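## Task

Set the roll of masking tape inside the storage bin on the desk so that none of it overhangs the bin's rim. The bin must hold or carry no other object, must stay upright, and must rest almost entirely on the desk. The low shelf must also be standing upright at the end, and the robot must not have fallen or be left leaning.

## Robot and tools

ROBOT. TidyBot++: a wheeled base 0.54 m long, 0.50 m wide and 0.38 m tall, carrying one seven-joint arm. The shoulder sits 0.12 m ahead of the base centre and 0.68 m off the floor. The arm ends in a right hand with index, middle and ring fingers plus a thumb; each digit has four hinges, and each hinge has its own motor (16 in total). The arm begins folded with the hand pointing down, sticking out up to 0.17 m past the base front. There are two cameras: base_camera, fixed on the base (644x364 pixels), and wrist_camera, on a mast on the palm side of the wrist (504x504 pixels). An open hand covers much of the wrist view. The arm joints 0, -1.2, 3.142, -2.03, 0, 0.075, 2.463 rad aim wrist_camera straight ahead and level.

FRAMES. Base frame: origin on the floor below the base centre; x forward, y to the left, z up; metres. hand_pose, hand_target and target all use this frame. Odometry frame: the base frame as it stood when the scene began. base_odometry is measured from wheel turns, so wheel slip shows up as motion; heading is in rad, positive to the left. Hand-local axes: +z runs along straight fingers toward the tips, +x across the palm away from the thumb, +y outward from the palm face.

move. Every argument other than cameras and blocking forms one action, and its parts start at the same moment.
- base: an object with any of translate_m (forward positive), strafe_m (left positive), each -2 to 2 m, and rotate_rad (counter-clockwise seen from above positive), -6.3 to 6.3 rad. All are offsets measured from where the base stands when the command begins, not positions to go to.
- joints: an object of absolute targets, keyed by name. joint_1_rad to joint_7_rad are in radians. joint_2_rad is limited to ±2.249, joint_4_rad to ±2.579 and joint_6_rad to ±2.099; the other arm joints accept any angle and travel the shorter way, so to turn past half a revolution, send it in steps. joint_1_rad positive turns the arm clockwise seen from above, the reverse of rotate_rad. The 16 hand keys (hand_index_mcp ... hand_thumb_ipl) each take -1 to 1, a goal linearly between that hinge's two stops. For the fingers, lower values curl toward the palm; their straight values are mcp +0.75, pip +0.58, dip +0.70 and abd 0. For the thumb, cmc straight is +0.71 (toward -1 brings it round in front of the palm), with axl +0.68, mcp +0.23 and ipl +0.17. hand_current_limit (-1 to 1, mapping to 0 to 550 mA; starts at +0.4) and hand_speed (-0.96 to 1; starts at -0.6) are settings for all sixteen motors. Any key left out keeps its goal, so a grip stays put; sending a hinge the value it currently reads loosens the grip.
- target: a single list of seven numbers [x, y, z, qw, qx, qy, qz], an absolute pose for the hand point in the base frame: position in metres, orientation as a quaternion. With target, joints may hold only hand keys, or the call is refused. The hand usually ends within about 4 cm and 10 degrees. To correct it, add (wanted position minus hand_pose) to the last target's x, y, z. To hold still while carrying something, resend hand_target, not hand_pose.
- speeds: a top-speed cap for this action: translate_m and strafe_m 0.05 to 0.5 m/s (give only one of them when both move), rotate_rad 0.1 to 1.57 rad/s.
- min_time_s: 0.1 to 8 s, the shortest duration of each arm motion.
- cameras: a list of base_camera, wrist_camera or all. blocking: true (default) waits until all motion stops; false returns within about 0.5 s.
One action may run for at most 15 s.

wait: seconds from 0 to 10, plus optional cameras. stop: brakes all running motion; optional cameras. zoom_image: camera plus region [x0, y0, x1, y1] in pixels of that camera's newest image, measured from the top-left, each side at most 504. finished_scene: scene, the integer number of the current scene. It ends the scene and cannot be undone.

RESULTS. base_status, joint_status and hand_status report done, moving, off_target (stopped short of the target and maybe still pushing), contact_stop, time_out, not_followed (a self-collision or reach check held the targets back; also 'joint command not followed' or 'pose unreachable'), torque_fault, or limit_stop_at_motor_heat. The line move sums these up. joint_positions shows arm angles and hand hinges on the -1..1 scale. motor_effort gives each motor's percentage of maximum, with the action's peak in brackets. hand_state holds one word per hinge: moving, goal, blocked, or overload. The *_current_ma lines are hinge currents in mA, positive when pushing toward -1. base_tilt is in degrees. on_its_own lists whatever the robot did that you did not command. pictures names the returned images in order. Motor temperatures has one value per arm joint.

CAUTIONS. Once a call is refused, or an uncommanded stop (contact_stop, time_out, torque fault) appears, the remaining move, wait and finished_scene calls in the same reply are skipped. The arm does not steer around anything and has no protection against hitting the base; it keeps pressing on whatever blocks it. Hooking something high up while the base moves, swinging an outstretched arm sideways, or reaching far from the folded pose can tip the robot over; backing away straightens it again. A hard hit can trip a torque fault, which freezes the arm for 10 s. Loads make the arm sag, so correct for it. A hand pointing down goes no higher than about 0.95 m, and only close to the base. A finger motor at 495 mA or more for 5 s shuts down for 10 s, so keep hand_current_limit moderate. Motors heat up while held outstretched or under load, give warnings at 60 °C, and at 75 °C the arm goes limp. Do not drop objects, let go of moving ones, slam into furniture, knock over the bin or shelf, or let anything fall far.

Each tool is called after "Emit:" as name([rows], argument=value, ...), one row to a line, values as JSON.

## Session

Emit:
move(joints={"joint_1_rad":0,"joint_2_rad":-1.2,"joint_3_rad":3.142,"joint_4_rad":-2.03,"joint_5_rad":0,"joint_6_rad":-0.2,"joint_7_rad":2.463}, cameras=["all"])

Emit:
move(base={"rotate_rad":1.05}, cameras=["all"])

Emit:
move(base={"rotate_rad":1.05}, cameras=["all"])

Emit:
move(base={"rotate_rad":1.05}, cameras=["all"])

Emit:
move(base={"rotate_rad":1.05}, cameras=["all"])

Emit:
move(base={"rotate_rad":1.05}, cameras=["all"])

Scene clock: 2.43 s.
Motor temperatures (°C): [30 28 27 28 39 38 33]
move: done
base_odometry: x=+0.000 y=+0.000 heading=+0.000
base_tilt: forward=-0.3 right=-0.3
base_status: not commanded
joint_positions: joint_1_rad=-0.013 joint_2_rad=-1.194 joint_3_rad=+3.123 joint_4_rad=-2.051 joint_5_rad=+0.001 joint_6_rad=-0.306 joint_7_rad=+2.498 hand_index_mcp=+0.759 hand_index_abd=+0.000 hand_index_pip=+0.577 hand_index_dip=+0.696 hand_middle_mcp=+0.760 hand_middle_abd=+0.000 hand_middle_pip=+0.577 hand_middle_dip=+0.696 hand_ring_mcp=+0.759 hand_ring_abd=+0.000 hand_ring_pip=+0.577 hand_ring_dip=+0.696 hand_thumb_cmc=+0.718 hand_thumb_axl=+0.677 hand_thumb_mcp=+0.226 hand_thumb_ipl=+0.168 hand_current_limit=+0.400 hand_speed=-0.600
joint_status: all done
hand_state: goal,goal,goal,goal,goal,goal,goal,goal,goal,goal,goal,goal,goal,goal,goal,goal
index_mcp_current_ma: 21
index_abd_current_ma: 0
index_pip_current_ma: 3
index_dip_current_ma: 0
middle_mcp_current_ma: 27
middle_abd_current_ma: 0
middle_pip_current_ma: 3
middle_dip_current_ma: 0
ring_mcp_current_ma: 21
ring_abd_current_ma: 0
ring_pip_current_ma: 3
ring_dip_current_ma: 0
thumb_cmc_current_ma: 19
thumb_axl_current_ma: -3
thumb_mcp_current_ma: -2
thumb_ipl_current_ma: -2
hand_goal_index_mcp: 0.754
hand_goal_index_abd: 0.000
hand_goal_index_pip: 0.576
hand_goal_index_dip: 0.696
hand_goal_middle_mcp: 0.754
hand_goal_middle_abd: 0.000
hand_goal_middle_pip: 0.576
hand_goal_middle_dip: 0.696
hand_goal_ring_mcp: 0.754
hand_goal_ring_abd: 0.000
hand_goal_ring_pip: 0.576
hand_goal_ring_dip: 0.696
hand_goal_thumb_cmc: 0.714
hand_goal_thumb_axl: 0.678
hand_goal_thumb_mcp: 0.226
hand_goal_thumb_ipl: 0.168
motor_effort: joint_1_rad=+1(2) joint_2_rad=+14(16) joint_3_rad=+1(2) joint_4_rad=+13(17) joint_5_rad=+0(2) joint_6_rad=+7(9) joint_7_rad=+0(1)
hand_pose: x=+0.2217 y=-0.0564 z=+1.2128 quat_wxyz=(-0.371, -0.485, -0.257, -0.749) (m; base frame)
hand_target: x=+0.1905 y=-0.0699 z=+1.2461 quat_wxyz=(-0.375, -0.444, -0.212, -0.785) (m; base frame)
hand_status: not commanded
pictures: base_camera, wrist_camera
camera_calibration:
wrist_camera: T_world_to_cam=[[-0.0561685, -0.997328, 0.0467216, -0.079715], [-0.36992, -0.0226771, -0.928787, 1.1566], [0.927364, -0.0694518, -0.367658, 0.364575], [0, 0, 0, 1]] pos_world=[0.0852777, -0.0279532, 1.212]

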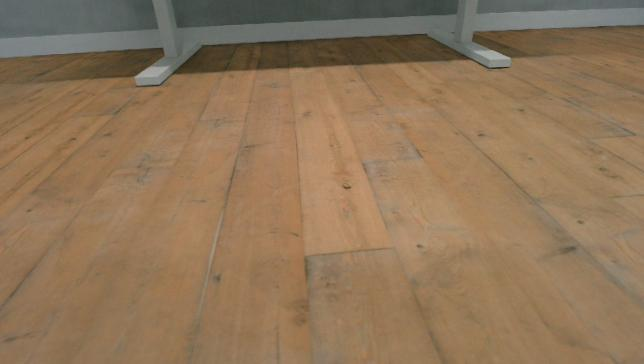

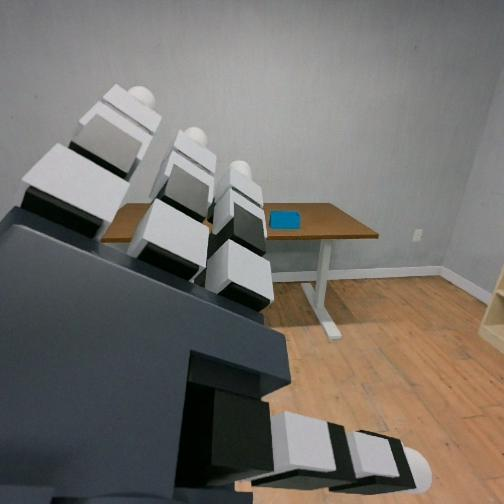

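Scene clock: 4.47 s.
move: done
base_odometry: x=+0.000 y=+0.000 heading=+1.048
base_tilt: forward=-0.3 right=-0.3
base_status: done
joint_positions: joint_1_rad=-0.006 joint_2_rad=-1.194 joint_3_rad=+3.126 joint_4_rad=-2.051 joint_5_rad=+0.001 joint_6_rad=-0.304 joint_7_rad=+2.497 hand_index_mcp=+0.759 hand_index_abd=+0.000 hand_index_pip=+0.577 hand_index_dip=+0.696 hand_middle_mcp=+0.761 hand_middle_abd=+0.000 hand_middle_pip=+0.577 hand_middle_dip=+0.696 hand_ring_mcp=+0.759 hand_ring_abd=+0.000 hand_ring_pip=+0.577 hand_ring_dip=+0.696 hand_thumb_cmc=+0.718 hand_thumb_axl=+0.677 hand_thumb_mcp=+0.226 hand_thumb_ipl=+0.168 hand_current_limit=+0.400 hand_speed=-0.600
joint_status: not commanded
hand_state: goal,goal,goal,goal,goal,goal,goal,goal,goal,goal,goal,goal,goal,goal,goal,goal
index_mcp_current_ma: 24
index_abd_current_ma: 0
index_pip_current_ma: 3
index_dip_current_ma: 0
middle_mcp_current_ma: 31
middle_abd_current_ma: 0
middle_pip_current_ma: 3
middle_dip_current_ma: 0
ring_mcp_current_ma: 24
ring_abd_current_ma: 0
ring_pip_current_ma: 3
ring_dip_current_ma: 0
thumb_cmc_current_ma: 19
thumb_axl_current_ma: -3
thumb_mcp_current_ma: -2
thumb_ipl_current_ma: -2
hand_goal_index_mcp: 0.754
hand_goal_index_abd: 0.000
hand_goal_index_pip: 0.576
hand_goal_index_dip: 0.696
hand_goal_middle_mcp: 0.754
hand_goal_middle_abd: 0.000
hand_goal_middle_pip: 0.576
hand_goal_middle_dip: 0.696
hand_goal_ring_mcp: 0.754
hand_goal_ring_abd: 0.000
hand_goal_ring_pip: 0.576
hand_goal_ring_dip: 0.696
hand_goal_thumb_cmc: 0.714
hand_goal_thumb_axl: 0.678
hand_goal_thumb_mcp: 0.226
hand_goal_thumb_ipl: 0.168
motor_effort: joint_1_rad=+1(2) joint_2_rad=+14(16) joint_3_rad=+2(3) joint_4_rad=+13(14) joint_5_rad=+0(1) joint_6_rad=+8(9) joint_7_rad=+0(1)
hand_pose: x=+0.2209 y=-0.0589 z=+1.2131 quat_wxyz=(-0.373, -0.486, -0.253, -0.748) (m; base frame)
hand_target: x=+0.1905 y=-0.0699 z=+1.2461 quat_wxyz=(-0.375, -0.444, -0.212, -0.785) (m; base frame)
hand_status: not commanded
pictures: base_camera, wrist_camera
camera_calibration:
wrist_camera: T_world_to_cam=[[-0.0637895, -0.997065, 0.0423465, -0.0752424], [-0.368156, -0.0159288, -0.929628, 1.15762], [0.927573, -0.0748906, -0.366059, 0.362893], [0, 0, 0, 1]] pos_world=[0.0847738, -0.0294047, 1.21218]

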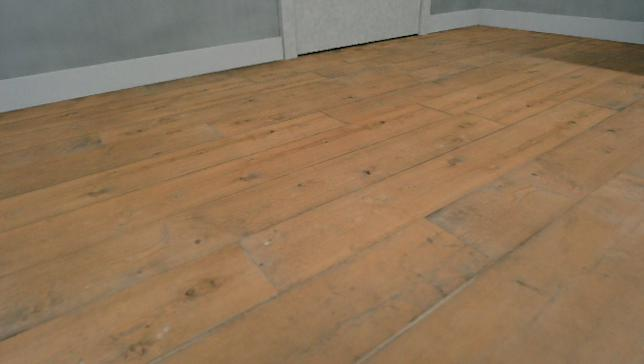

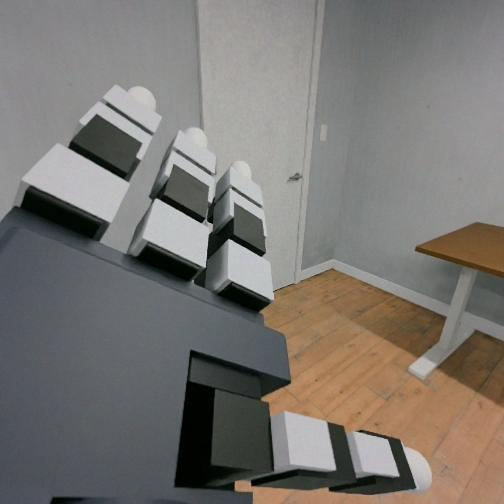

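Scene clock: 6.43 s.
move: done
base_odometry: x=+0.000 y=+0.000 heading=+2.096
base_tilt: forward=-0.3 right=-0.4
base_status: done
joint_positions: joint_1_rad=-0.005 joint_2_rad=-1.194 joint_3_rad=+3.126 joint_4_rad=-2.051 joint_5_rad=+0.001 joint_6_rad=-0.304 joint_7_rad=+2.497 hand_index_mcp=+0.759 hand_index_abd=+0.000 hand_index_pip=+0.577 hand_index_dip=+0.696 hand_middle_mcp=+0.761 hand_middle_abd=+0.000 hand_middle_pip=+0.577 hand_middle_dip=+0.696 hand_ring_mcp=+0.759 hand_ring_abd=+0.000 hand_ring_pip=+0.577 hand_ring_dip=+0.696 hand_thumb_cmc=+0.718 hand_thumb_axl=+0.677 hand_thumb_mcp=+0.226 hand_thumb_ipl=+0.168 hand_current_limit=+0.400 hand_speed=-0.600
joint_status: not commanded
hand_state: goal,goal,goal,goal,goal,goal,goal,goal,goal,goal,goal,goal,goal,goal,goal,goal
index_mcp_current_ma: 24
index_abd_current_ma: 0
index_pip_current_ma: 3
index_dip_current_ma: 0
middle_mcp_current_ma: 31
middle_abd_current_ma: 0
middle_pip_current_ma: 3
middle_dip_current_ma: 0
ring_mcp_current_ma: 24
ring_abd_current_ma: 0
ring_pip_current_ma: 3
ring_dip_current_ma: 0
thumb_cmc_current_ma: 19
thumb_axl_current_ma: -3
thumb_mcp_current_ma: -1
thumb_ipl_current_ma: -2
hand_goal_index_mcp: 0.754
hand_goal_index_abd: 0.000
hand_goal_index_pip: 0.576
hand_goal_index_dip: 0.696
hand_goal_middle_mcp: 0.754
hand_goal_middle_abd: 0.000
hand_goal_middle_pip: 0.576
hand_goal_middle_dip: 0.696
hand_goal_ring_mcp: 0.754
hand_goal_ring_abd: 0.000
hand_goal_ring_pip: 0.576
hand_goal_ring_dip: 0.696
hand_goal_thumb_cmc: 0.714
hand_goal_thumb_axl: 0.678
hand_goal_thumb_mcp: 0.226
hand_goal_thumb_ipl: 0.168
motor_effort: joint_1_rad=+1(2) joint_2_rad=+14(15) joint_3_rad=+2(2) joint_4_rad=+14(14) joint_5_rad=+1(1) joint_6_rad=+8(9) joint_7_rad=+1(1)
hand_pose: x=+0.2208 y=-0.0592 z=+1.2132 quat_wxyz=(-0.373, -0.487, -0.253, -0.748) (m; base frame)
hand_target: x=+0.1905 y=-0.0699 z=+1.2461 quat_wxyz=(-0.375, -0.444, -0.212, -0.785) (m; base frame)
hand_status: not commanded
pictures: base_camera, wrist_camera
camera_calibration:
wrist_camera: T_world_to_cam=[[-0.0648896, -0.997008, 0.0420037, -0.0748319], [-0.367962, -0.0152201, -0.929716, 1.15769], [0.927574, -0.0757847, -0.365873, 0.362728], [0, 0, 0, 1]] pos_world=[0.0846731, -0.0294986, 1.21218]

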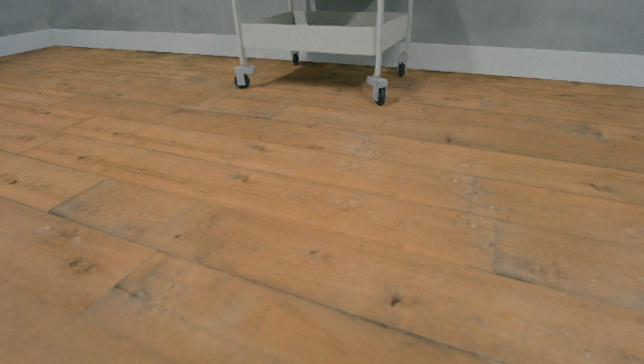

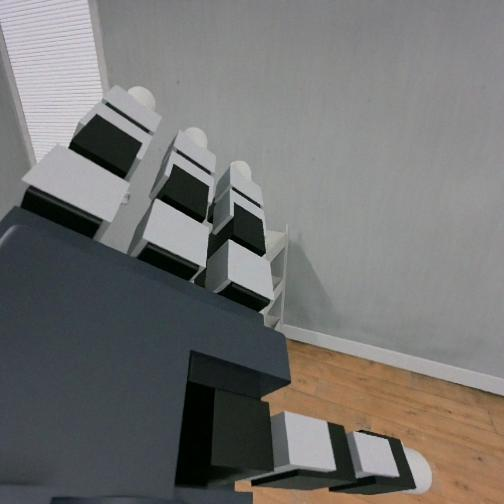

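Scene clock: 8.37 s.
move: done
base_odometry: x=+0.000 y=+0.000 heading=-3.140
base_tilt: forward=-0.3 right=-0.3
base_status: done
joint_positions: joint_1_rad=-0.005 joint_2_rad=-1.194 joint_3_rad=+3.126 joint_4_rad=-2.051 joint_5_rad=+0.001 joint_6_rad=-0.304 joint_7_rad=+2.497 hand_index_mcp=+0.759 hand_index_abd=+0.000 hand_index_pip=+0.577 hand_index_dip=+0.696 hand_middle_mcp=+0.761 hand_middle_abd=+0.000 hand_middle_pip=+0.577 hand_middle_dip=+0.696 hand_ring_mcp=+0.759 hand_ring_abd=+0.000 hand_ring_pip=+0.577 hand_ring_dip=+0.696 hand_thumb_cmc=+0.718 hand_thumb_axl=+0.677 hand_thumb_mcp=+0.226 hand_thumb_ipl=+0.168 hand_current_limit=+0.400 hand_speed=-0.600
joint_status: not commanded
hand_state: goal,goal,goal,goal,goal,goal,goal,goal,goal,goal,goal,goal,goal,goal,goal,goal
index_mcp_current_ma: 24
index_abd_current_ma: 0
index_pip_current_ma: 3
index_dip_current_ma: 0
middle_mcp_current_ma: 31
middle_abd_current_ma: 0
middle_pip_current_ma: 3
middle_dip_current_ma: 0
ring_mcp_current_ma: 24
ring_abd_current_ma: 0
ring_pip_current_ma: 3
ring_dip_current_ma: 0
thumb_cmc_current_ma: 19
thumb_axl_current_ma: -3
thumb_mcp_current_ma: -1
thumb_ipl_current_ma: -2
hand_goal_index_mcp: 0.754
hand_goal_index_abd: 0.000
hand_goal_index_pip: 0.576
hand_goal_index_dip: 0.696
hand_goal_middle_mcp: 0.754
hand_goal_middle_abd: 0.000
hand_goal_middle_pip: 0.576
hand_goal_middle_dip: 0.696
hand_goal_ring_mcp: 0.754
hand_goal_ring_abd: 0.000
hand_goal_ring_pip: 0.576
hand_goal_ring_dip: 0.696
hand_goal_thumb_cmc: 0.714
hand_goal_thumb_axl: 0.678
hand_goal_thumb_mcp: 0.226
hand_goal_thumb_ipl: 0.168
motor_effort: joint_1_rad=+1(2) joint_2_rad=+15(15) joint_3_rad=+2(2) joint_4_rad=+14(14) joint_5_rad=+1(1) joint_6_rad=+8(9) joint_7_rad=+0(1)
hand_pose: x=+0.2208 y=-0.0594 z=+1.2132 quat_wxyz=(-0.373, -0.487, -0.253, -0.748) (m; base frame)
hand_target: x=+0.1905 y=-0.0699 z=+1.2461 quat_wxyz=(-0.375, -0.444, -0.212, -0.785) (m; base frame)
hand_status: not commanded
pictures: base_camera, wrist_camera
camera_calibration:
wrist_camera: T_world_to_cam=[[-0.0653175, -0.996991, 0.0417339, -0.074565], [-0.36786, -0.0148195, -0.929763, 1.15775], [0.927584, -0.076082, -0.365786, 0.362604], [0, 0, 0, 1]] pos_world=[0.0846729, -0.0295958, 1.21218]

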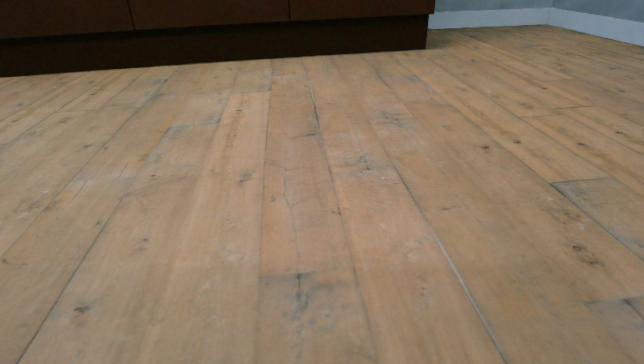

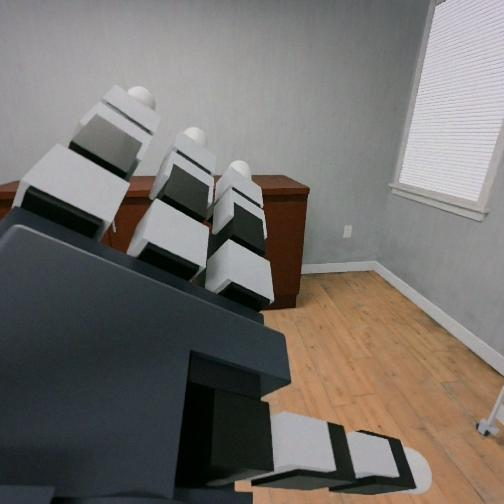

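Scene clock: 10.30 s.
move: done
base_odometry: x=+0.000 y=+0.000 heading=-2.092
base_tilt: forward=-0.3 right=-0.4
base_status: done
joint_positions: joint_1_rad=-0.005 joint_2_rad=-1.194 joint_3_rad=+3.127 joint_4_rad=-2.051 joint_5_rad=+0.001 joint_6_rad=-0.304 joint_7_rad=+2.497 hand_index_mcp=+0.759 hand_index_abd=+0.000 hand_index_pip=+0.577 hand_index_dip=+0.696 hand_middle_mcp=+0.761 hand_middle_abd=+0.000 hand_middle_pip=+0.577 hand_middle_dip=+0.696 hand_ring_mcp=+0.759 hand_ring_abd=+0.000 hand_ring_pip=+0.577 hand_ring_dip=+0.696 hand_thumb_cmc=+0.718 hand_thumb_axl=+0.677 hand_thumb_mcp=+0.226 hand_thumb_ipl=+0.168 hand_current_limit=+0.400 hand_speed=-0.600
joint_status: not commanded
hand_state: goal,goal,goal,goal,goal,goal,goal,goal,goal,goal,goal,goal,goal,goal,goal,goal
index_mcp_current_ma: 24
index_abd_current_ma: 0
index_pip_current_ma: 3
index_dip_current_ma: 0
middle_mcp_current_ma: 31
middle_abd_current_ma: 0
middle_pip_current_ma: 3
middle_dip_current_ma: 0
ring_mcp_current_ma: 24
ring_abd_current_ma: 0
ring_pip_current_ma: 3
ring_dip_current_ma: 0
thumb_cmc_current_ma: 19
thumb_axl_current_ma: -3
thumb_mcp_current_ma: -1
thumb_ipl_current_ma: -2
hand_goal_index_mcp: 0.754
hand_goal_index_abd: 0.000
hand_goal_index_pip: 0.576
hand_goal_index_dip: 0.696
hand_goal_middle_mcp: 0.754
hand_goal_middle_abd: 0.000
hand_goal_middle_pip: 0.576
hand_goal_middle_dip: 0.696
hand_goal_ring_mcp: 0.754
hand_goal_ring_abd: 0.000
hand_goal_ring_pip: 0.576
hand_goal_ring_dip: 0.696
hand_goal_thumb_cmc: 0.714
hand_goal_thumb_axl: 0.678
hand_goal_thumb_mcp: 0.226
hand_goal_thumb_ipl: 0.168
motor_effort: joint_1_rad=+1(2) joint_2_rad=+14(15) joint_3_rad=+2(2) joint_4_rad=+14(14) joint_5_rad=+0(1) joint_6_rad=+8(9) joint_7_rad=+0(1)
hand_pose: x=+0.2207 y=-0.0595 z=+1.2132 quat_wxyz=(-0.373, -0.487, -0.253, -0.748) (m; base frame)
hand_target: x=+0.1905 y=-0.0699 z=+1.2461 quat_wxyz=(-0.375, -0.444, -0.212, -0.785) (m; base frame)
hand_status: not commanded
pictures: base_camera, wrist_camera
camera_calibration:
wrist_camera: T_world_to_cam=[[-0.0656641, -0.996972, 0.0416552, -0.0745376], [-0.367941, -0.014612, -0.929734, 1.15772], [0.927528, -0.0763768, -0.365868, 0.362693], [0, 0, 0, 1]] pos_world=[0.0846722, -0.0296939, 1.21218]

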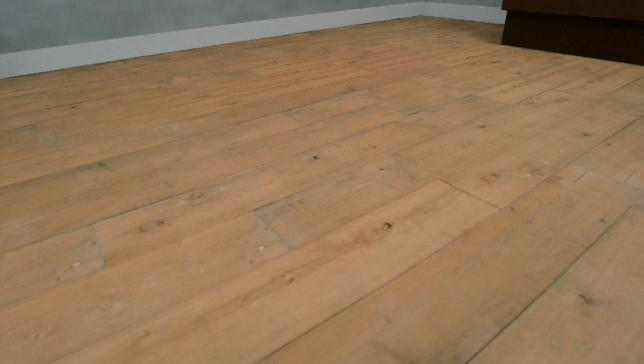

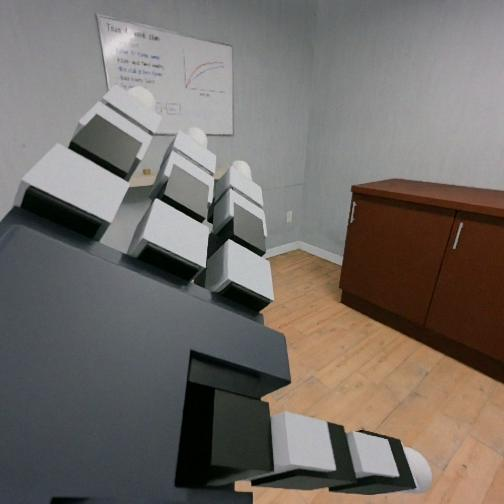

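Scene clock: 12.23 s.
move: done
base_odometry: x=+0.000 y=+0.000 heading=-1.044
base_tilt: forward=-0.3 right=-0.3
base_status: done
joint_positions: joint_1_rad=-0.004 joint_2_rad=-1.194 joint_3_rad=+3.127 joint_4_rad=-2.051 joint_5_rad=+0.001 joint_6_rad=-0.303 joint_7_rad=+2.497 hand_index_mcp=+0.759 hand_index_abd=+0.000 hand_index_pip=+0.577 hand_index_dip=+0.696 hand_middle_mcp=+0.761 hand_middle_abd=+0.000 hand_middle_pip=+0.577 hand_middle_dip=+0.696 hand_ring_mcp=+0.759 hand_ring_abd=+0.000 hand_ring_pip=+0.577 hand_ring_dip=+0.696 hand_thumb_cmc=+0.718 hand_thumb_axl=+0.677 hand_thumb_mcp=+0.226 hand_thumb_ipl=+0.168 hand_current_limit=+0.400 hand_speed=-0.600
joint_status: not commanded
hand_state: goal,goal,goal,goal,goal,goal,goal,goal,goal,goal,goal,goal,goal,goal,goal,goal
index_mcp_current_ma: 24
index_abd_current_ma: 0
index_pip_current_ma: 3
index_dip_current_ma: 0
middle_mcp_current_ma: 31
middle_abd_current_ma: 0
middle_pip_current_ma: 3
middle_dip_current_ma: 0
ring_mcp_current_ma: 24
ring_abd_current_ma: 0
ring_pip_current_ma: 3
ring_dip_current_ma: 0
thumb_cmc_current_ma: 19
thumb_axl_current_ma: -3
thumb_mcp_current_ma: -1
thumb_ipl_current_ma: -2
hand_goal_index_mcp: 0.754
hand_goal_index_abd: 0.000
hand_goal_index_pip: 0.576
hand_goal_index_dip: 0.696
hand_goal_middle_mcp: 0.754
hand_goal_middle_abd: 0.000
hand_goal_middle_pip: 0.576
hand_goal_middle_dip: 0.696
hand_goal_ring_mcp: 0.754
hand_goal_ring_abd: 0.000
hand_goal_ring_pip: 0.576
hand_goal_ring_dip: 0.696
hand_goal_thumb_cmc: 0.714
hand_goal_thumb_axl: 0.678
hand_goal_thumb_mcp: 0.226
hand_goal_thumb_ipl: 0.168
motor_effort: joint_1_rad=+1(2) joint_2_rad=+15(15) joint_3_rad=+1(2) joint_4_rad=+14(14) joint_5_rad=+1(1) joint_6_rad=+8(9) joint_7_rad=+0(1)
hand_pose: x=+0.2207 y=-0.0596 z=+1.2132 quat_wxyz=(-0.374, -0.487, -0.253, -0.748) (m; base frame)
hand_target: x=+0.1905 y=-0.0699 z=+1.2461 quat_wxyz=(-0.375, -0.444, -0.212, -0.785) (m; base frame)
hand_status: not commanded
pictures: base_camera, wrist_camera
camera_calibration:
wrist_camera: T_world_to_cam=[[-0.0659614, -0.996961, 0.041447, -0.0742642], [-0.367843, -0.0143166, -0.929778, 1.15774], [0.927546, -0.0765755, -0.365781, 0.362673], [0, 0, 0, 1]] pos_world=[0.0845721, -0.0296919, 1.21218]

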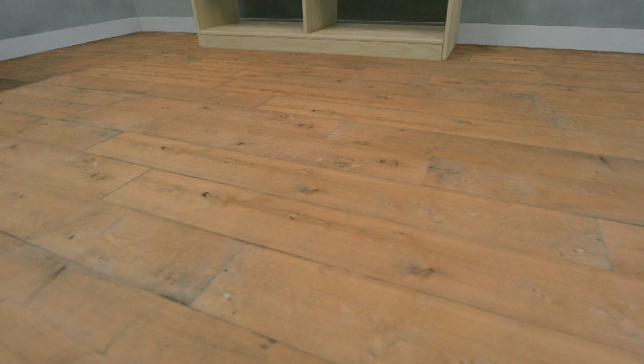

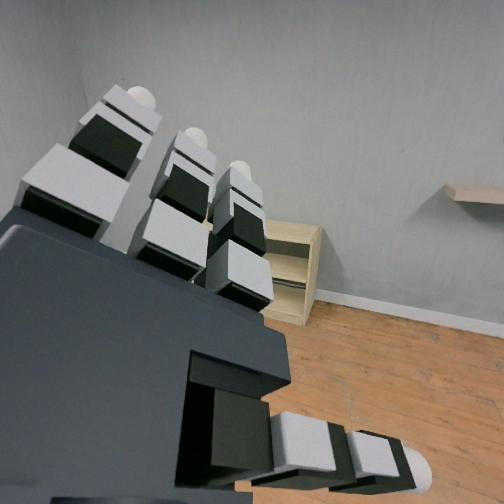

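Emit:
move(base={"rotate_rad": -0.45}, cameras=["all"])

Emit:
move(base={"rotate_rad": -0.4}, cameras=["wrist_camera"])

Emit:
move(base={"rotate_rad": -0.7}, cameras=["wrist_camera"])

Scene clock: 68.27 s.
move: done
base_odometry: x=+0.000 y=+0.000 heading=-1.492
base_tilt: forward=-0.3 right=-0.3
base_status: done
joint_positions: joint_1_rad=-0.003 joint_2_rad=-1.194 joint_3_rad=+3.127 joint_4_rad=-2.051 joint_5_rad=+0.001 joint_6_rad=-0.303 joint_7_rad=+2.497 hand_index_mcp=+0.759 hand_index_abd=+0.000 hand_index_pip=+0.577 hand_index_dip=+0.696 hand_middle_mcp=+0.761 hand_middle_abd=+0.000 hand_middle_pip=+0.577 hand_middle_dip=+0.696 hand_ring_mcp=+0.759 hand_ring_abd=+0.000 hand_ring_pip=+0.577 hand_ring_dip=+0.696 hand_thumb_cmc=+0.718 hand_thumb_axl=+0.677 hand_thumb_mcp=+0.226 hand_thumb_ipl=+0.168 hand_current_limit=+0.400 hand_speed=-0.600
joint_status: not commanded
hand_state: goal,goal,goal,goal,goal,goal,goal,goal,goal,goal,goal,goal,goal,goal,goal,goal
index_mcp_current_ma: 24
index_abd_current_ma: 0
index_pip_current_ma: 3
index_dip_current_ma: 0
middle_mcp_current_ma: 31
middle_abd_current_ma: 0
middle_pip_current_ma: 3
middle_dip_current_ma: 0
ring_mcp_current_ma: 24
ring_abd_current_ma: 0
ring_pip_current_ma: 3
ring_dip_current_ma: 0
thumb_cmc_current_ma: 19
thumb_axl_current_ma: -3
thumb_mcp_current_ma: -1
thumb_ipl_current_ma: -2
hand_goal_index_mcp: 0.754
hand_goal_index_abd: 0.000
hand_goal_index_pip: 0.576
hand_goal_index_dip: 0.696
hand_goal_middle_mcp: 0.754
hand_goal_middle_abd: 0.000
hand_goal_middle_pip: 0.576
hand_goal_middle_dip: 0.696
hand_goal_ring_mcp: 0.754
hand_goal_ring_abd: 0.000
hand_goal_ring_pip: 0.576
hand_goal_ring_dip: 0.696
hand_goal_thumb_cmc: 0.714
hand_goal_thumb_axl: 0.678
hand_goal_thumb_mcp: 0.226
hand_goal_thumb_ipl: 0.168
motor_effort: joint_1_rad=+1(2) joint_2_rad=+14(15) joint_3_rad=+2(2) joint_4_rad=+14(14) joint_5_rad=+0(1) joint_6_rad=+9(9) joint_7_rad=+0(1)
hand_pose: x=+0.2207 y=-0.0598 z=+1.2132 quat_wxyz=(-0.374, -0.487, -0.252, -0.748) (m; base frame)
hand_target: x=+0.1905 y=-0.0699 z=+1.2461 quat_wxyz=(-0.375, -0.444, -0.212, -0.785) (m; base frame)
hand_status: not commanded
pictures: base_camera, wrist_camera
camera_calibration:
wrist_camera: T_world_to_cam=[[-0.0669199, -0.996908, 0.0411742, -0.074045], [-0.367824, -0.0137112, -0.929794, 1.15777], [0.927484, -0.0773666, -0.365769, 0.362626], [0, 0, 0, 1]] pos_world=[0.084571, -0.0298865, 1.21218]

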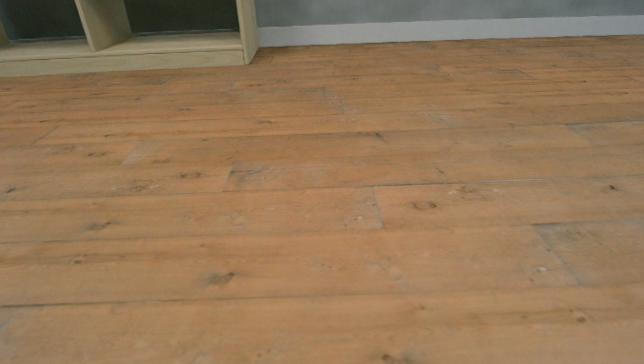

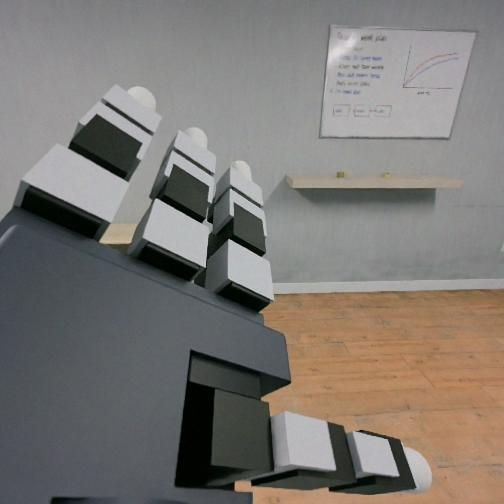

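Scene clock: 69.57 s.
move: done
base_odometry: x=+0.000 y=+0.000 heading=-1.890
base_tilt: forward=-0.3 right=-0.3
base_status: done
joint_positions: joint_1_rad=-0.003 joint_2_rad=-1.194 joint_3_rad=+3.127 joint_4_rad=-2.051 joint_5_rad=+0.001 joint_6_rad=-0.303 joint_7_rad=+2.497 hand_index_mcp=+0.760 hand_index_abd=+0.000 hand_index_pip=+0.577 hand_index_dip=+0.696 hand_middle_mcp=+0.761 hand_middle_abd=+0.000 hand_middle_pip=+0.577 hand_middle_dip=+0.696 hand_ring_mcp=+0.759 hand_ring_abd=+0.000 hand_ring_pip=+0.577 hand_ring_dip=+0.696 hand_thumb_cmc=+0.718 hand_thumb_axl=+0.677 hand_thumb_mcp=+0.226 hand_thumb_ipl=+0.168 hand_current_limit=+0.400 hand_speed=-0.600
joint_status: not commanded
hand_state: goal,goal,goal,goal,goal,goal,goal,goal,goal,goal,goal,goal,goal,goal,goal,goal
index_mcp_current_ma: 25
index_abd_current_ma: 0
index_pip_current_ma: 3
index_dip_current_ma: 0
middle_mcp_current_ma: 31
middle_abd_current_ma: 0
middle_pip_current_ma: 3
middle_dip_current_ma: 0
ring_mcp_current_ma: 25
ring_abd_current_ma: 0
ring_pip_current_ma: 3
ring_dip_current_ma: 0
thumb_cmc_current_ma: 19
thumb_axl_current_ma: -3
thumb_mcp_current_ma: -1
thumb_ipl_current_ma: -2
hand_goal_index_mcp: 0.754
hand_goal_index_abd: 0.000
hand_goal_index_pip: 0.576
hand_goal_index_dip: 0.696
hand_goal_middle_mcp: 0.754
hand_goal_middle_abd: 0.000
hand_goal_middle_pip: 0.576
hand_goal_middle_dip: 0.696
hand_goal_ring_mcp: 0.754
hand_goal_ring_abd: 0.000
hand_goal_ring_pip: 0.576
hand_goal_ring_dip: 0.696
hand_goal_thumb_cmc: 0.714
hand_goal_thumb_axl: 0.678
hand_goal_thumb_mcp: 0.226
hand_goal_thumb_ipl: 0.168
motor_effort: joint_1_rad=+1(2) joint_2_rad=+14(15) joint_3_rad=+1(2) joint_4_rad=+14(14) joint_5_rad=+1(1) joint_6_rad=+8(9) joint_7_rad=+0(1)
hand_pose: x=+0.2206 y=-0.0599 z=+1.2132 quat_wxyz=(-0.374, -0.487, -0.252, -0.748) (m; base frame)
hand_target: x=+0.1905 y=-0.0699 z=+1.2461 quat_wxyz=(-0.375, -0.444, -0.212, -0.785) (m; base frame)
hand_status: not commanded
pictures: wrist_camera
camera_calibration:
wrist_camera: T_world_to_cam=[[-0.0675963, -0.996866, 0.0411029, -0.0738968], [-0.367763, -0.0134011, -0.929823, 1.15781], [0.92746, -0.0779687, -0.365704, 0.362532], [0, 0, 0, 1]] pos_world=[0.0845704, -0.0298831, 1.21218]

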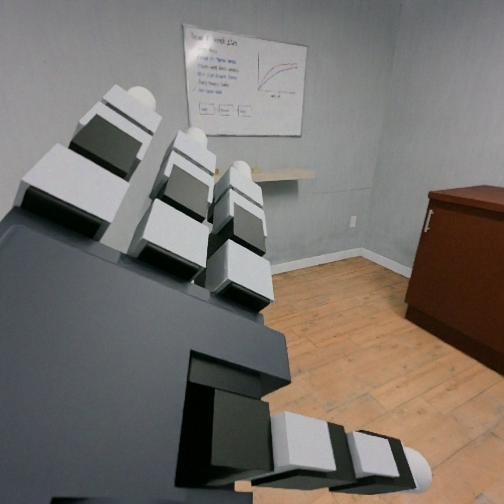

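Scene clock: 71.20 s.
move: done
base_odometry: x=+0.000 y=+0.000 heading=-2.587
base_tilt: forward=-0.3 right=-0.4
base_status: done
joint_positions: joint_1_rad=-0.002 joint_2_rad=-1.194 joint_3_rad=+3.127 joint_4_rad=-2.051 joint_5_rad=+0.001 joint_6_rad=-0.303 joint_7_rad=+2.497 hand_index_mcp=+0.760 hand_index_abd=+0.000 hand_index_pip=+0.577 hand_index_dip=+0.696 hand_middle_mcp=+0.761 hand_middle_abd=+0.000 hand_middle_pip=+0.577 hand_middle_dip=+0.696 hand_ring_mcp=+0.759 hand_ring_abd=+0.000 hand_ring_pip=+0.577 hand_ring_dip=+0.696 hand_thumb_cmc=+0.718 hand_thumb_axl=+0.677 hand_thumb_mcp=+0.226 hand_thumb_ipl=+0.168 hand_current_limit=+0.400 hand_speed=-0.600
joint_status: not commanded
hand_state: goal,goal,goal,goal,goal,goal,goal,goal,goal,goal,goal,goal,goal,goal,goal,goal
index_mcp_current_ma: 25
index_abd_current_ma: 0
index_pip_current_ma: 3
index_dip_current_ma: 0
middle_mcp_current_ma: 31
middle_abd_current_ma: 0
middle_pip_current_ma: 3
middle_dip_current_ma: 0
ring_mcp_current_ma: 25
ring_abd_current_ma: 0
ring_pip_current_ma: 3
ring_dip_current_ma: 0
thumb_cmc_current_ma: 19
thumb_axl_current_ma: -3
thumb_mcp_current_ma: -1
thumb_ipl_current_ma: -2
hand_goal_index_mcp: 0.754
hand_goal_index_abd: 0.000
hand_goal_index_pip: 0.576
hand_goal_index_dip: 0.696
hand_goal_middle_mcp: 0.754
hand_goal_middle_abd: 0.000
hand_goal_middle_pip: 0.576
hand_goal_middle_dip: 0.696
hand_goal_ring_mcp: 0.754
hand_goal_ring_abd: 0.000
hand_goal_ring_pip: 0.576
hand_goal_ring_dip: 0.696
hand_goal_thumb_cmc: 0.714
hand_goal_thumb_axl: 0.678
hand_goal_thumb_mcp: 0.226
hand_goal_thumb_ipl: 0.168
motor_effort: joint_1_rad=+1(2) joint_2_rad=+14(15) joint_3_rad=+1(2) joint_4_rad=+14(15) joint_5_rad=+1(1) joint_6_rad=+8(9) joint_7_rad=+0(1)
hand_pose: x=+0.2206 y=-0.0600 z=+1.2132 quat_wxyz=(-0.374, -0.487, -0.252, -0.748) (m; base frame)
hand_target: x=+0.1905 y=-0.0699 z=+1.2461 quat_wxyz=(-0.375, -0.444, -0.212, -0.785) (m; base frame)
hand_status: not commanded
pictures: wrist_camera
camera_calibration:
wrist_camera: T_world_to_cam=[[-0.0679467, -0.996845, 0.0410239, -0.0737689], [-0.367756, -0.013199, -0.929829, 1.15782], [0.927437, -0.0782656, -0.365699, 0.36252], [0, 0, 0, 1]] pos_world=[0.08457, -0.0298812, 1.21218]

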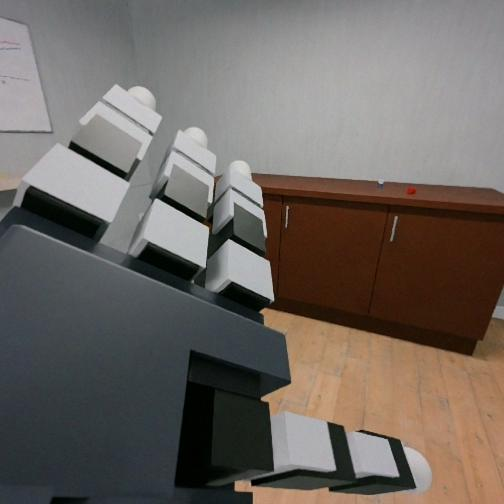

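Emit:
zoom_image(camera="wrist_camera", region=[250, 160, 504, 240])

Emit:
move(base={"rotate_rad": 1.15}, cameras=["wrist_camera"])

Emit:
zoom_image(camera="wrist_camera", region=[250, 130, 450, 230])

Emit:
move(base={"rotate_rad": 0.7}, cameras=["wrist_camera"])

Emit:
zoom_image(camera="wrist_camera", region=[250, 150, 500, 300])

Scaled by 1.984.

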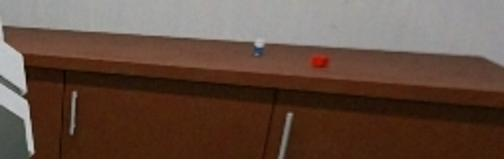

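Scene clock: 90.43 s.
move: done
base_odometry: x=+0.000 y=+0.000 heading=-1.439
base_tilt: forward=-0.3 right=-0.3
base_status: done
joint_positions: joint_1_rad=-0.002 joint_2_rad=-1.194 joint_3_rad=+3.127 joint_4_rad=-2.051 joint_5_rad=+0.001 joint_6_rad=-0.303 joint_7_rad=+2.497 hand_index_mcp=+0.760 hand_index_abd=+0.000 hand_index_pip=+0.577 hand_index_dip=+0.696 hand_middle_mcp=+0.761 hand_middle_abd=+0.000 hand_middle_pip=+0.577 hand_middle_dip=+0.696 hand_ring_mcp=+0.759 hand_ring_abd=+0.000 hand_ring_pip=+0.577 hand_ring_dip=+0.696 hand_thumb_cmc=+0.718 hand_thumb_axl=+0.677 hand_thumb_mcp=+0.226 hand_thumb_ipl=+0.168 hand_current_limit=+0.400 hand_speed=-0.600
joint_status: not commanded
hand_state: goal,goal,goal,goal,goal,goal,goal,goal,goal,goal,goal,goal,goal,goal,goal,goal
index_mcp_current_ma: 25
index_abd_current_ma: 0
index_pip_current_ma: 3
index_dip_current_ma: 0
middle_mcp_current_ma: 31
middle_abd_current_ma: 0
middle_pip_current_ma: 3
middle_dip_current_ma: 0
ring_mcp_current_ma: 25
ring_abd_current_ma: 0
ring_pip_current_ma: 3
ring_dip_current_ma: 0
thumb_cmc_current_ma: 19
thumb_axl_current_ma: -3
thumb_mcp_current_ma: -1
thumb_ipl_current_ma: -2
hand_goal_index_mcp: 0.754
hand_goal_index_abd: 0.000
hand_goal_index_pip: 0.576
hand_goal_index_dip: 0.696
hand_goal_middle_mcp: 0.754
hand_goal_middle_abd: 0.000
hand_goal_middle_pip: 0.576
hand_goal_middle_dip: 0.696
hand_goal_ring_mcp: 0.754
hand_goal_ring_abd: 0.000
hand_goal_ring_pip: 0.576
hand_goal_ring_dip: 0.696
hand_goal_thumb_cmc: 0.714
hand_goal_thumb_axl: 0.678
hand_goal_thumb_mcp: 0.226
hand_goal_thumb_ipl: 0.168
motor_effort: joint_1_rad=+1(2) joint_2_rad=+14(16) joint_3_rad=+2(2) joint_4_rad=+14(15) joint_5_rad=+0(1) joint_6_rad=+8(9) joint_7_rad=+0(1)
hand_pose: x=+0.2205 y=-0.0602 z=+1.2132 quat_wxyz=(-0.374, -0.487, -0.252, -0.748) (m; base frame)
hand_target: x=+0.1905 y=-0.0699 z=+1.2461 quat_wxyz=(-0.375, -0.444, -0.212, -0.785) (m; base frame)
hand_status: not commanded
pictures: wrist_camera
camera_calibration:
wrist_camera: T_world_to_cam=[[-0.0687828, -0.996797, 0.0407959, -0.0735224], [-0.367532, -0.0126979, -0.929924, 1.1579], [0.927464, -0.0789566, -0.365482, 0.362318], [0, 0, 0, 1]] pos_world=[0.0844697, -0.0299766, 1.21217]

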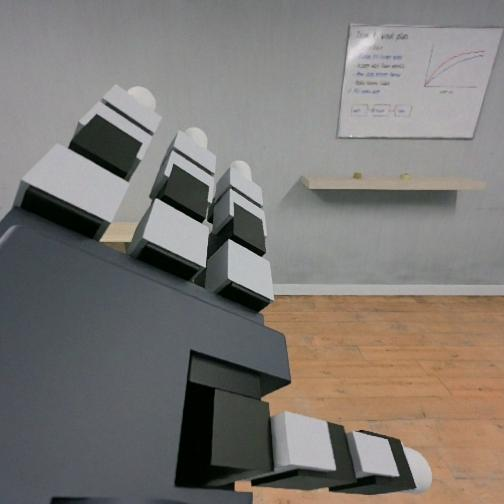

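Scaled by 2.520.

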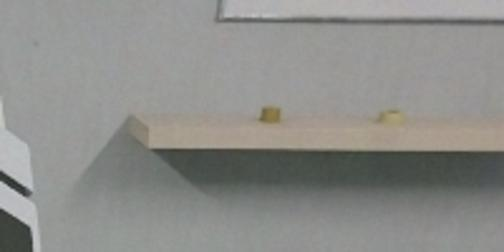

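Scene clock: 92.07 s.
move: done
base_odometry: x=+0.000 y=+0.000 heading=-0.741
base_tilt: forward=-0.3 right=-0.4
base_status: done
joint_positions: joint_1_rad=-0.002 joint_2_rad=-1.194 joint_3_rad=+3.127 joint_4_rad=-2.051 joint_5_rad=+0.001 joint_6_rad=-0.303 joint_7_rad=+2.497 hand_index_mcp=+0.760 hand_index_abd=+0.000 hand_index_pip=+0.577 hand_index_dip=+0.696 hand_middle_mcp=+0.761 hand_middle_abd=+0.000 hand_middle_pip=+0.577 hand_middle_dip=+0.696 hand_ring_mcp=+0.759 hand_ring_abd=+0.000 hand_ring_pip=+0.577 hand_ring_dip=+0.696 hand_thumb_cmc=+0.718 hand_thumb_axl=+0.677 hand_thumb_mcp=+0.226 hand_thumb_ipl=+0.168 hand_current_limit=+0.400 hand_speed=-0.600
joint_status: not commanded
hand_state: goal,goal,goal,goal,goal,goal,goal,goal,goal,goal,goal,goal,goal,goal,goal,goal
index_mcp_current_ma: 25
index_abd_current_ma: 0
index_pip_current_ma: 3
index_dip_current_ma: 0
middle_mcp_current_ma: 31
middle_abd_current_ma: 0
middle_pip_current_ma: 3
middle_dip_current_ma: 0
ring_mcp_current_ma: 25
ring_abd_current_ma: 0
ring_pip_current_ma: 3
ring_dip_current_ma: 0
thumb_cmc_current_ma: 19
thumb_axl_current_ma: -3
thumb_mcp_current_ma: -1
thumb_ipl_current_ma: -2
hand_goal_index_mcp: 0.754
hand_goal_index_abd: 0.000
hand_goal_index_pip: 0.576
hand_goal_index_dip: 0.696
hand_goal_middle_mcp: 0.754
hand_goal_middle_abd: 0.000
hand_goal_middle_pip: 0.576
hand_goal_middle_dip: 0.696
hand_goal_ring_mcp: 0.754
hand_goal_ring_abd: 0.000
hand_goal_ring_pip: 0.576
hand_goal_ring_dip: 0.696
hand_goal_thumb_cmc: 0.714
hand_goal_thumb_axl: 0.678
hand_goal_thumb_mcp: 0.226
hand_goal_thumb_ipl: 0.168
motor_effort: joint_1_rad=+1(2) joint_2_rad=+14(15) joint_3_rad=+2(2) joint_4_rad=+14(14) joint_5_rad=+0(1) joint_6_rad=+7(9) joint_7_rad=-1(1)
hand_pose: x=+0.2205 y=-0.0602 z=+1.2132 quat_wxyz=(-0.374, -0.487, -0.251, -0.748) (m; base frame)
hand_target: x=+0.1905 y=-0.0699 z=+1.2461 quat_wxyz=(-0.375, -0.444, -0.212, -0.785) (m; base frame)
hand_status: not commanded
pictures: wrist_camera
camera_calibration:
wrist_camera: T_world_to_cam=[[-0.0688201, -0.996799, 0.0406991, -0.0734014], [-0.367527, -0.0125943, -0.929928, 1.1579], [0.927463, -0.0789557, -0.365483, 0.36232], [0, 0, 0, 1]] pos_world=[0.0844696, -0.0299762, 1.21217]

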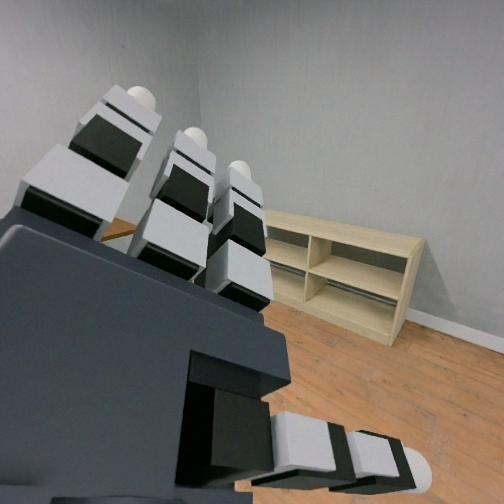

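Scaled by 2.016.

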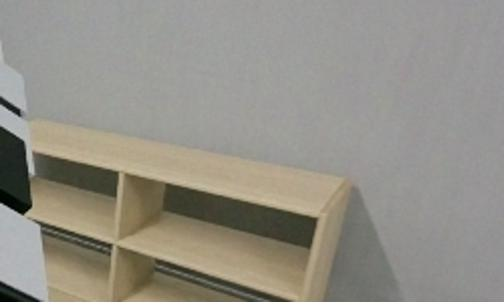

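Emit:
move(base={"rotate_rad": -0.83})

Emit:
move(base={"translate_m": 0.95, "strafe_m": -0.6}, cameras=["all"])

Emit:
zoom_image(camera="wrist_camera", region=[250, 100, 500, 250])

Scene clock: 128.87 s.
move: done
base_odometry: x=+0.000 y=+0.001 heading=-1.569
base_tilt: forward=-0.3 right=-0.3
base_status: done
joint_positions: joint_1_rad=-0.001 joint_2_rad=-1.194 joint_3_rad=+3.128 joint_4_rad=-2.051 joint_5_rad=+0.001 joint_6_rad=-0.303 joint_7_rad=+2.497 hand_index_mcp=+0.760 hand_index_abd=+0.000 hand_index_pip=+0.577 hand_index_dip=+0.696 hand_middle_mcp=+0.761 hand_middle_abd=+0.000 hand_middle_pip=+0.577 hand_middle_dip=+0.696 hand_ring_mcp=+0.759 hand_ring_abd=+0.000 hand_ring_pip=+0.577 hand_ring_dip=+0.696 hand_thumb_cmc=+0.718 hand_thumb_axl=+0.677 hand_thumb_mcp=+0.226 hand_thumb_ipl=+0.168 hand_current_limit=+0.400 hand_speed=-0.600
joint_status: not commanded
hand_state: goal,goal,goal,goal,goal,goal,goal,goal,goal,goal,goal,goal,goal,goal,goal,goal
index_mcp_current_ma: 25
index_abd_current_ma: 0
index_pip_current_ma: 3
index_dip_current_ma: 0
middle_mcp_current_ma: 31
middle_abd_current_ma: 0
middle_pip_current_ma: 3
middle_dip_current_ma: 0
ring_mcp_current_ma: 25
ring_abd_current_ma: 0
ring_pip_current_ma: 3
ring_dip_current_ma: 0
thumb_cmc_current_ma: 19
thumb_axl_current_ma: -3
thumb_mcp_current_ma: -1
thumb_ipl_current_ma: -2
hand_goal_index_mcp: 0.754
hand_goal_index_abd: 0.000
hand_goal_index_pip: 0.576
hand_goal_index_dip: 0.696
hand_goal_middle_mcp: 0.754
hand_goal_middle_abd: 0.000
hand_goal_middle_pip: 0.576
hand_goal_middle_dip: 0.696
hand_goal_ring_mcp: 0.754
hand_goal_ring_abd: 0.000
hand_goal_ring_pip: 0.576
hand_goal_ring_dip: 0.696
hand_goal_thumb_cmc: 0.714
hand_goal_thumb_axl: 0.678
hand_goal_thumb_mcp: 0.226
hand_goal_thumb_ipl: 0.168
motor_effort: joint_1_rad=+1(2) joint_2_rad=+14(15) joint_3_rad=+2(2) joint_4_rad=+14(14) joint_5_rad=+0(1) joint_6_rad=+8(9) joint_7_rad=+0(1)
hand_pose: x=+0.2204 y=-0.0606 z=+1.2132 quat_wxyz=(-0.375, -0.487, -0.251, -0.748) (m; base frame)
hand_target: x=+0.1905 y=-0.0699 z=+1.2461 quat_wxyz=(-0.375, -0.444, -0.212, -0.785) (m; base frame)
hand_status: not commanded
pictures: none

Scene clock: 132.17 s.
move: done
base_odometry: x=-0.599 y=-0.951 heading=-1.570
base_tilt: forward=-0.3 right=-0.4
base_status: done
joint_positions: joint_1_rad=-0.001 joint_2_rad=-1.197 joint_3_rad=+3.130 joint_4_rad=-2.050 joint_5_rad=+0.001 joint_6_rad=-0.301 joint_7_rad=+2.497 hand_index_mcp=+0.760 hand_index_abd=+0.000 hand_index_pip=+0.577 hand_index_dip=+0.696 hand_middle_mcp=+0.761 hand_middle_abd=+0.000 hand_middle_pip=+0.577 hand_middle_dip=+0.696 hand_ring_mcp=+0.760 hand_ring_abd=+0.000 hand_ring_pip=+0.577 hand_ring_dip=+0.696 hand_thumb_cmc=+0.718 hand_thumb_axl=+0.677 hand_thumb_mcp=+0.226 hand_thumb_ipl=+0.168 hand_current_limit=+0.400 hand_speed=-0.600
joint_status: not commanded
hand_state: goal,goal,goal,goal,goal,goal,goal,goal,goal,goal,goal,goal,goal,goal,goal,goal
index_mcp_current_ma: 25
index_abd_current_ma: 1
index_pip_current_ma: 3
index_dip_current_ma: 0
middle_mcp_current_ma: 32
middle_abd_current_ma: 1
middle_pip_current_ma: 3
middle_dip_current_ma: 0
ring_mcp_current_ma: 25
ring_abd_current_ma: 1
ring_pip_current_ma: 3
ring_dip_current_ma: 0
thumb_cmc_current_ma: 19
thumb_axl_current_ma: -3
thumb_mcp_current_ma: 0
thumb_ipl_current_ma: -2
hand_goal_index_mcp: 0.754
hand_goal_index_abd: 0.000
hand_goal_index_pip: 0.576
hand_goal_index_dip: 0.696
hand_goal_middle_mcp: 0.754
hand_goal_middle_abd: 0.000
hand_goal_middle_pip: 0.576
hand_goal_middle_dip: 0.696
hand_goal_ring_mcp: 0.754
hand_goal_ring_abd: 0.000
hand_goal_ring_pip: 0.576
hand_goal_ring_dip: 0.696
hand_goal_thumb_cmc: 0.714
hand_goal_thumb_axl: 0.678
hand_goal_thumb_mcp: 0.226
hand_goal_thumb_ipl: 0.168
motor_effort: joint_1_rad=+1(2) joint_2_rad=+14(18) joint_3_rad=+1(3) joint_4_rad=+13(16) joint_5_rad=+0(1) joint_6_rad=+8(9) joint_7_rad=+0(1)
hand_pose: x=+0.2177 y=-0.0615 z=+1.2147 quat_wxyz=(-0.376, -0.485, -0.249, -0.750) (m; base frame)
hand_target: x=+0.1905 y=-0.0699 z=+1.2461 quat_wxyz=(-0.375, -0.444, -0.212, -0.785) (m; base frame)
hand_status: not commanded
pictures: base_camera, wrist_camera
camera_calibration:
wrist_camera: T_world_to_cam=[[-0.0709252, -0.996749, 0.038223, -0.0714216], [-0.360854, -0.0100847, -0.932568, 1.16013], [0.929922, -0.0799355, -0.358966, 0.356892], [0, 0, 0, 1]] pos_world=[0.0816892, -0.0309615, 1.21274]

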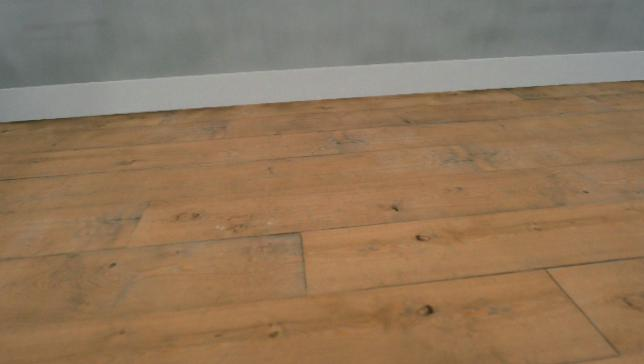

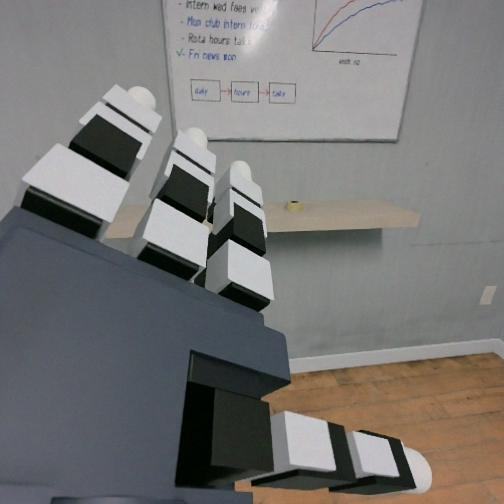

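Scaled by 2.016.

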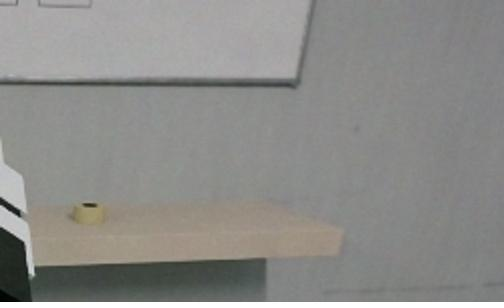

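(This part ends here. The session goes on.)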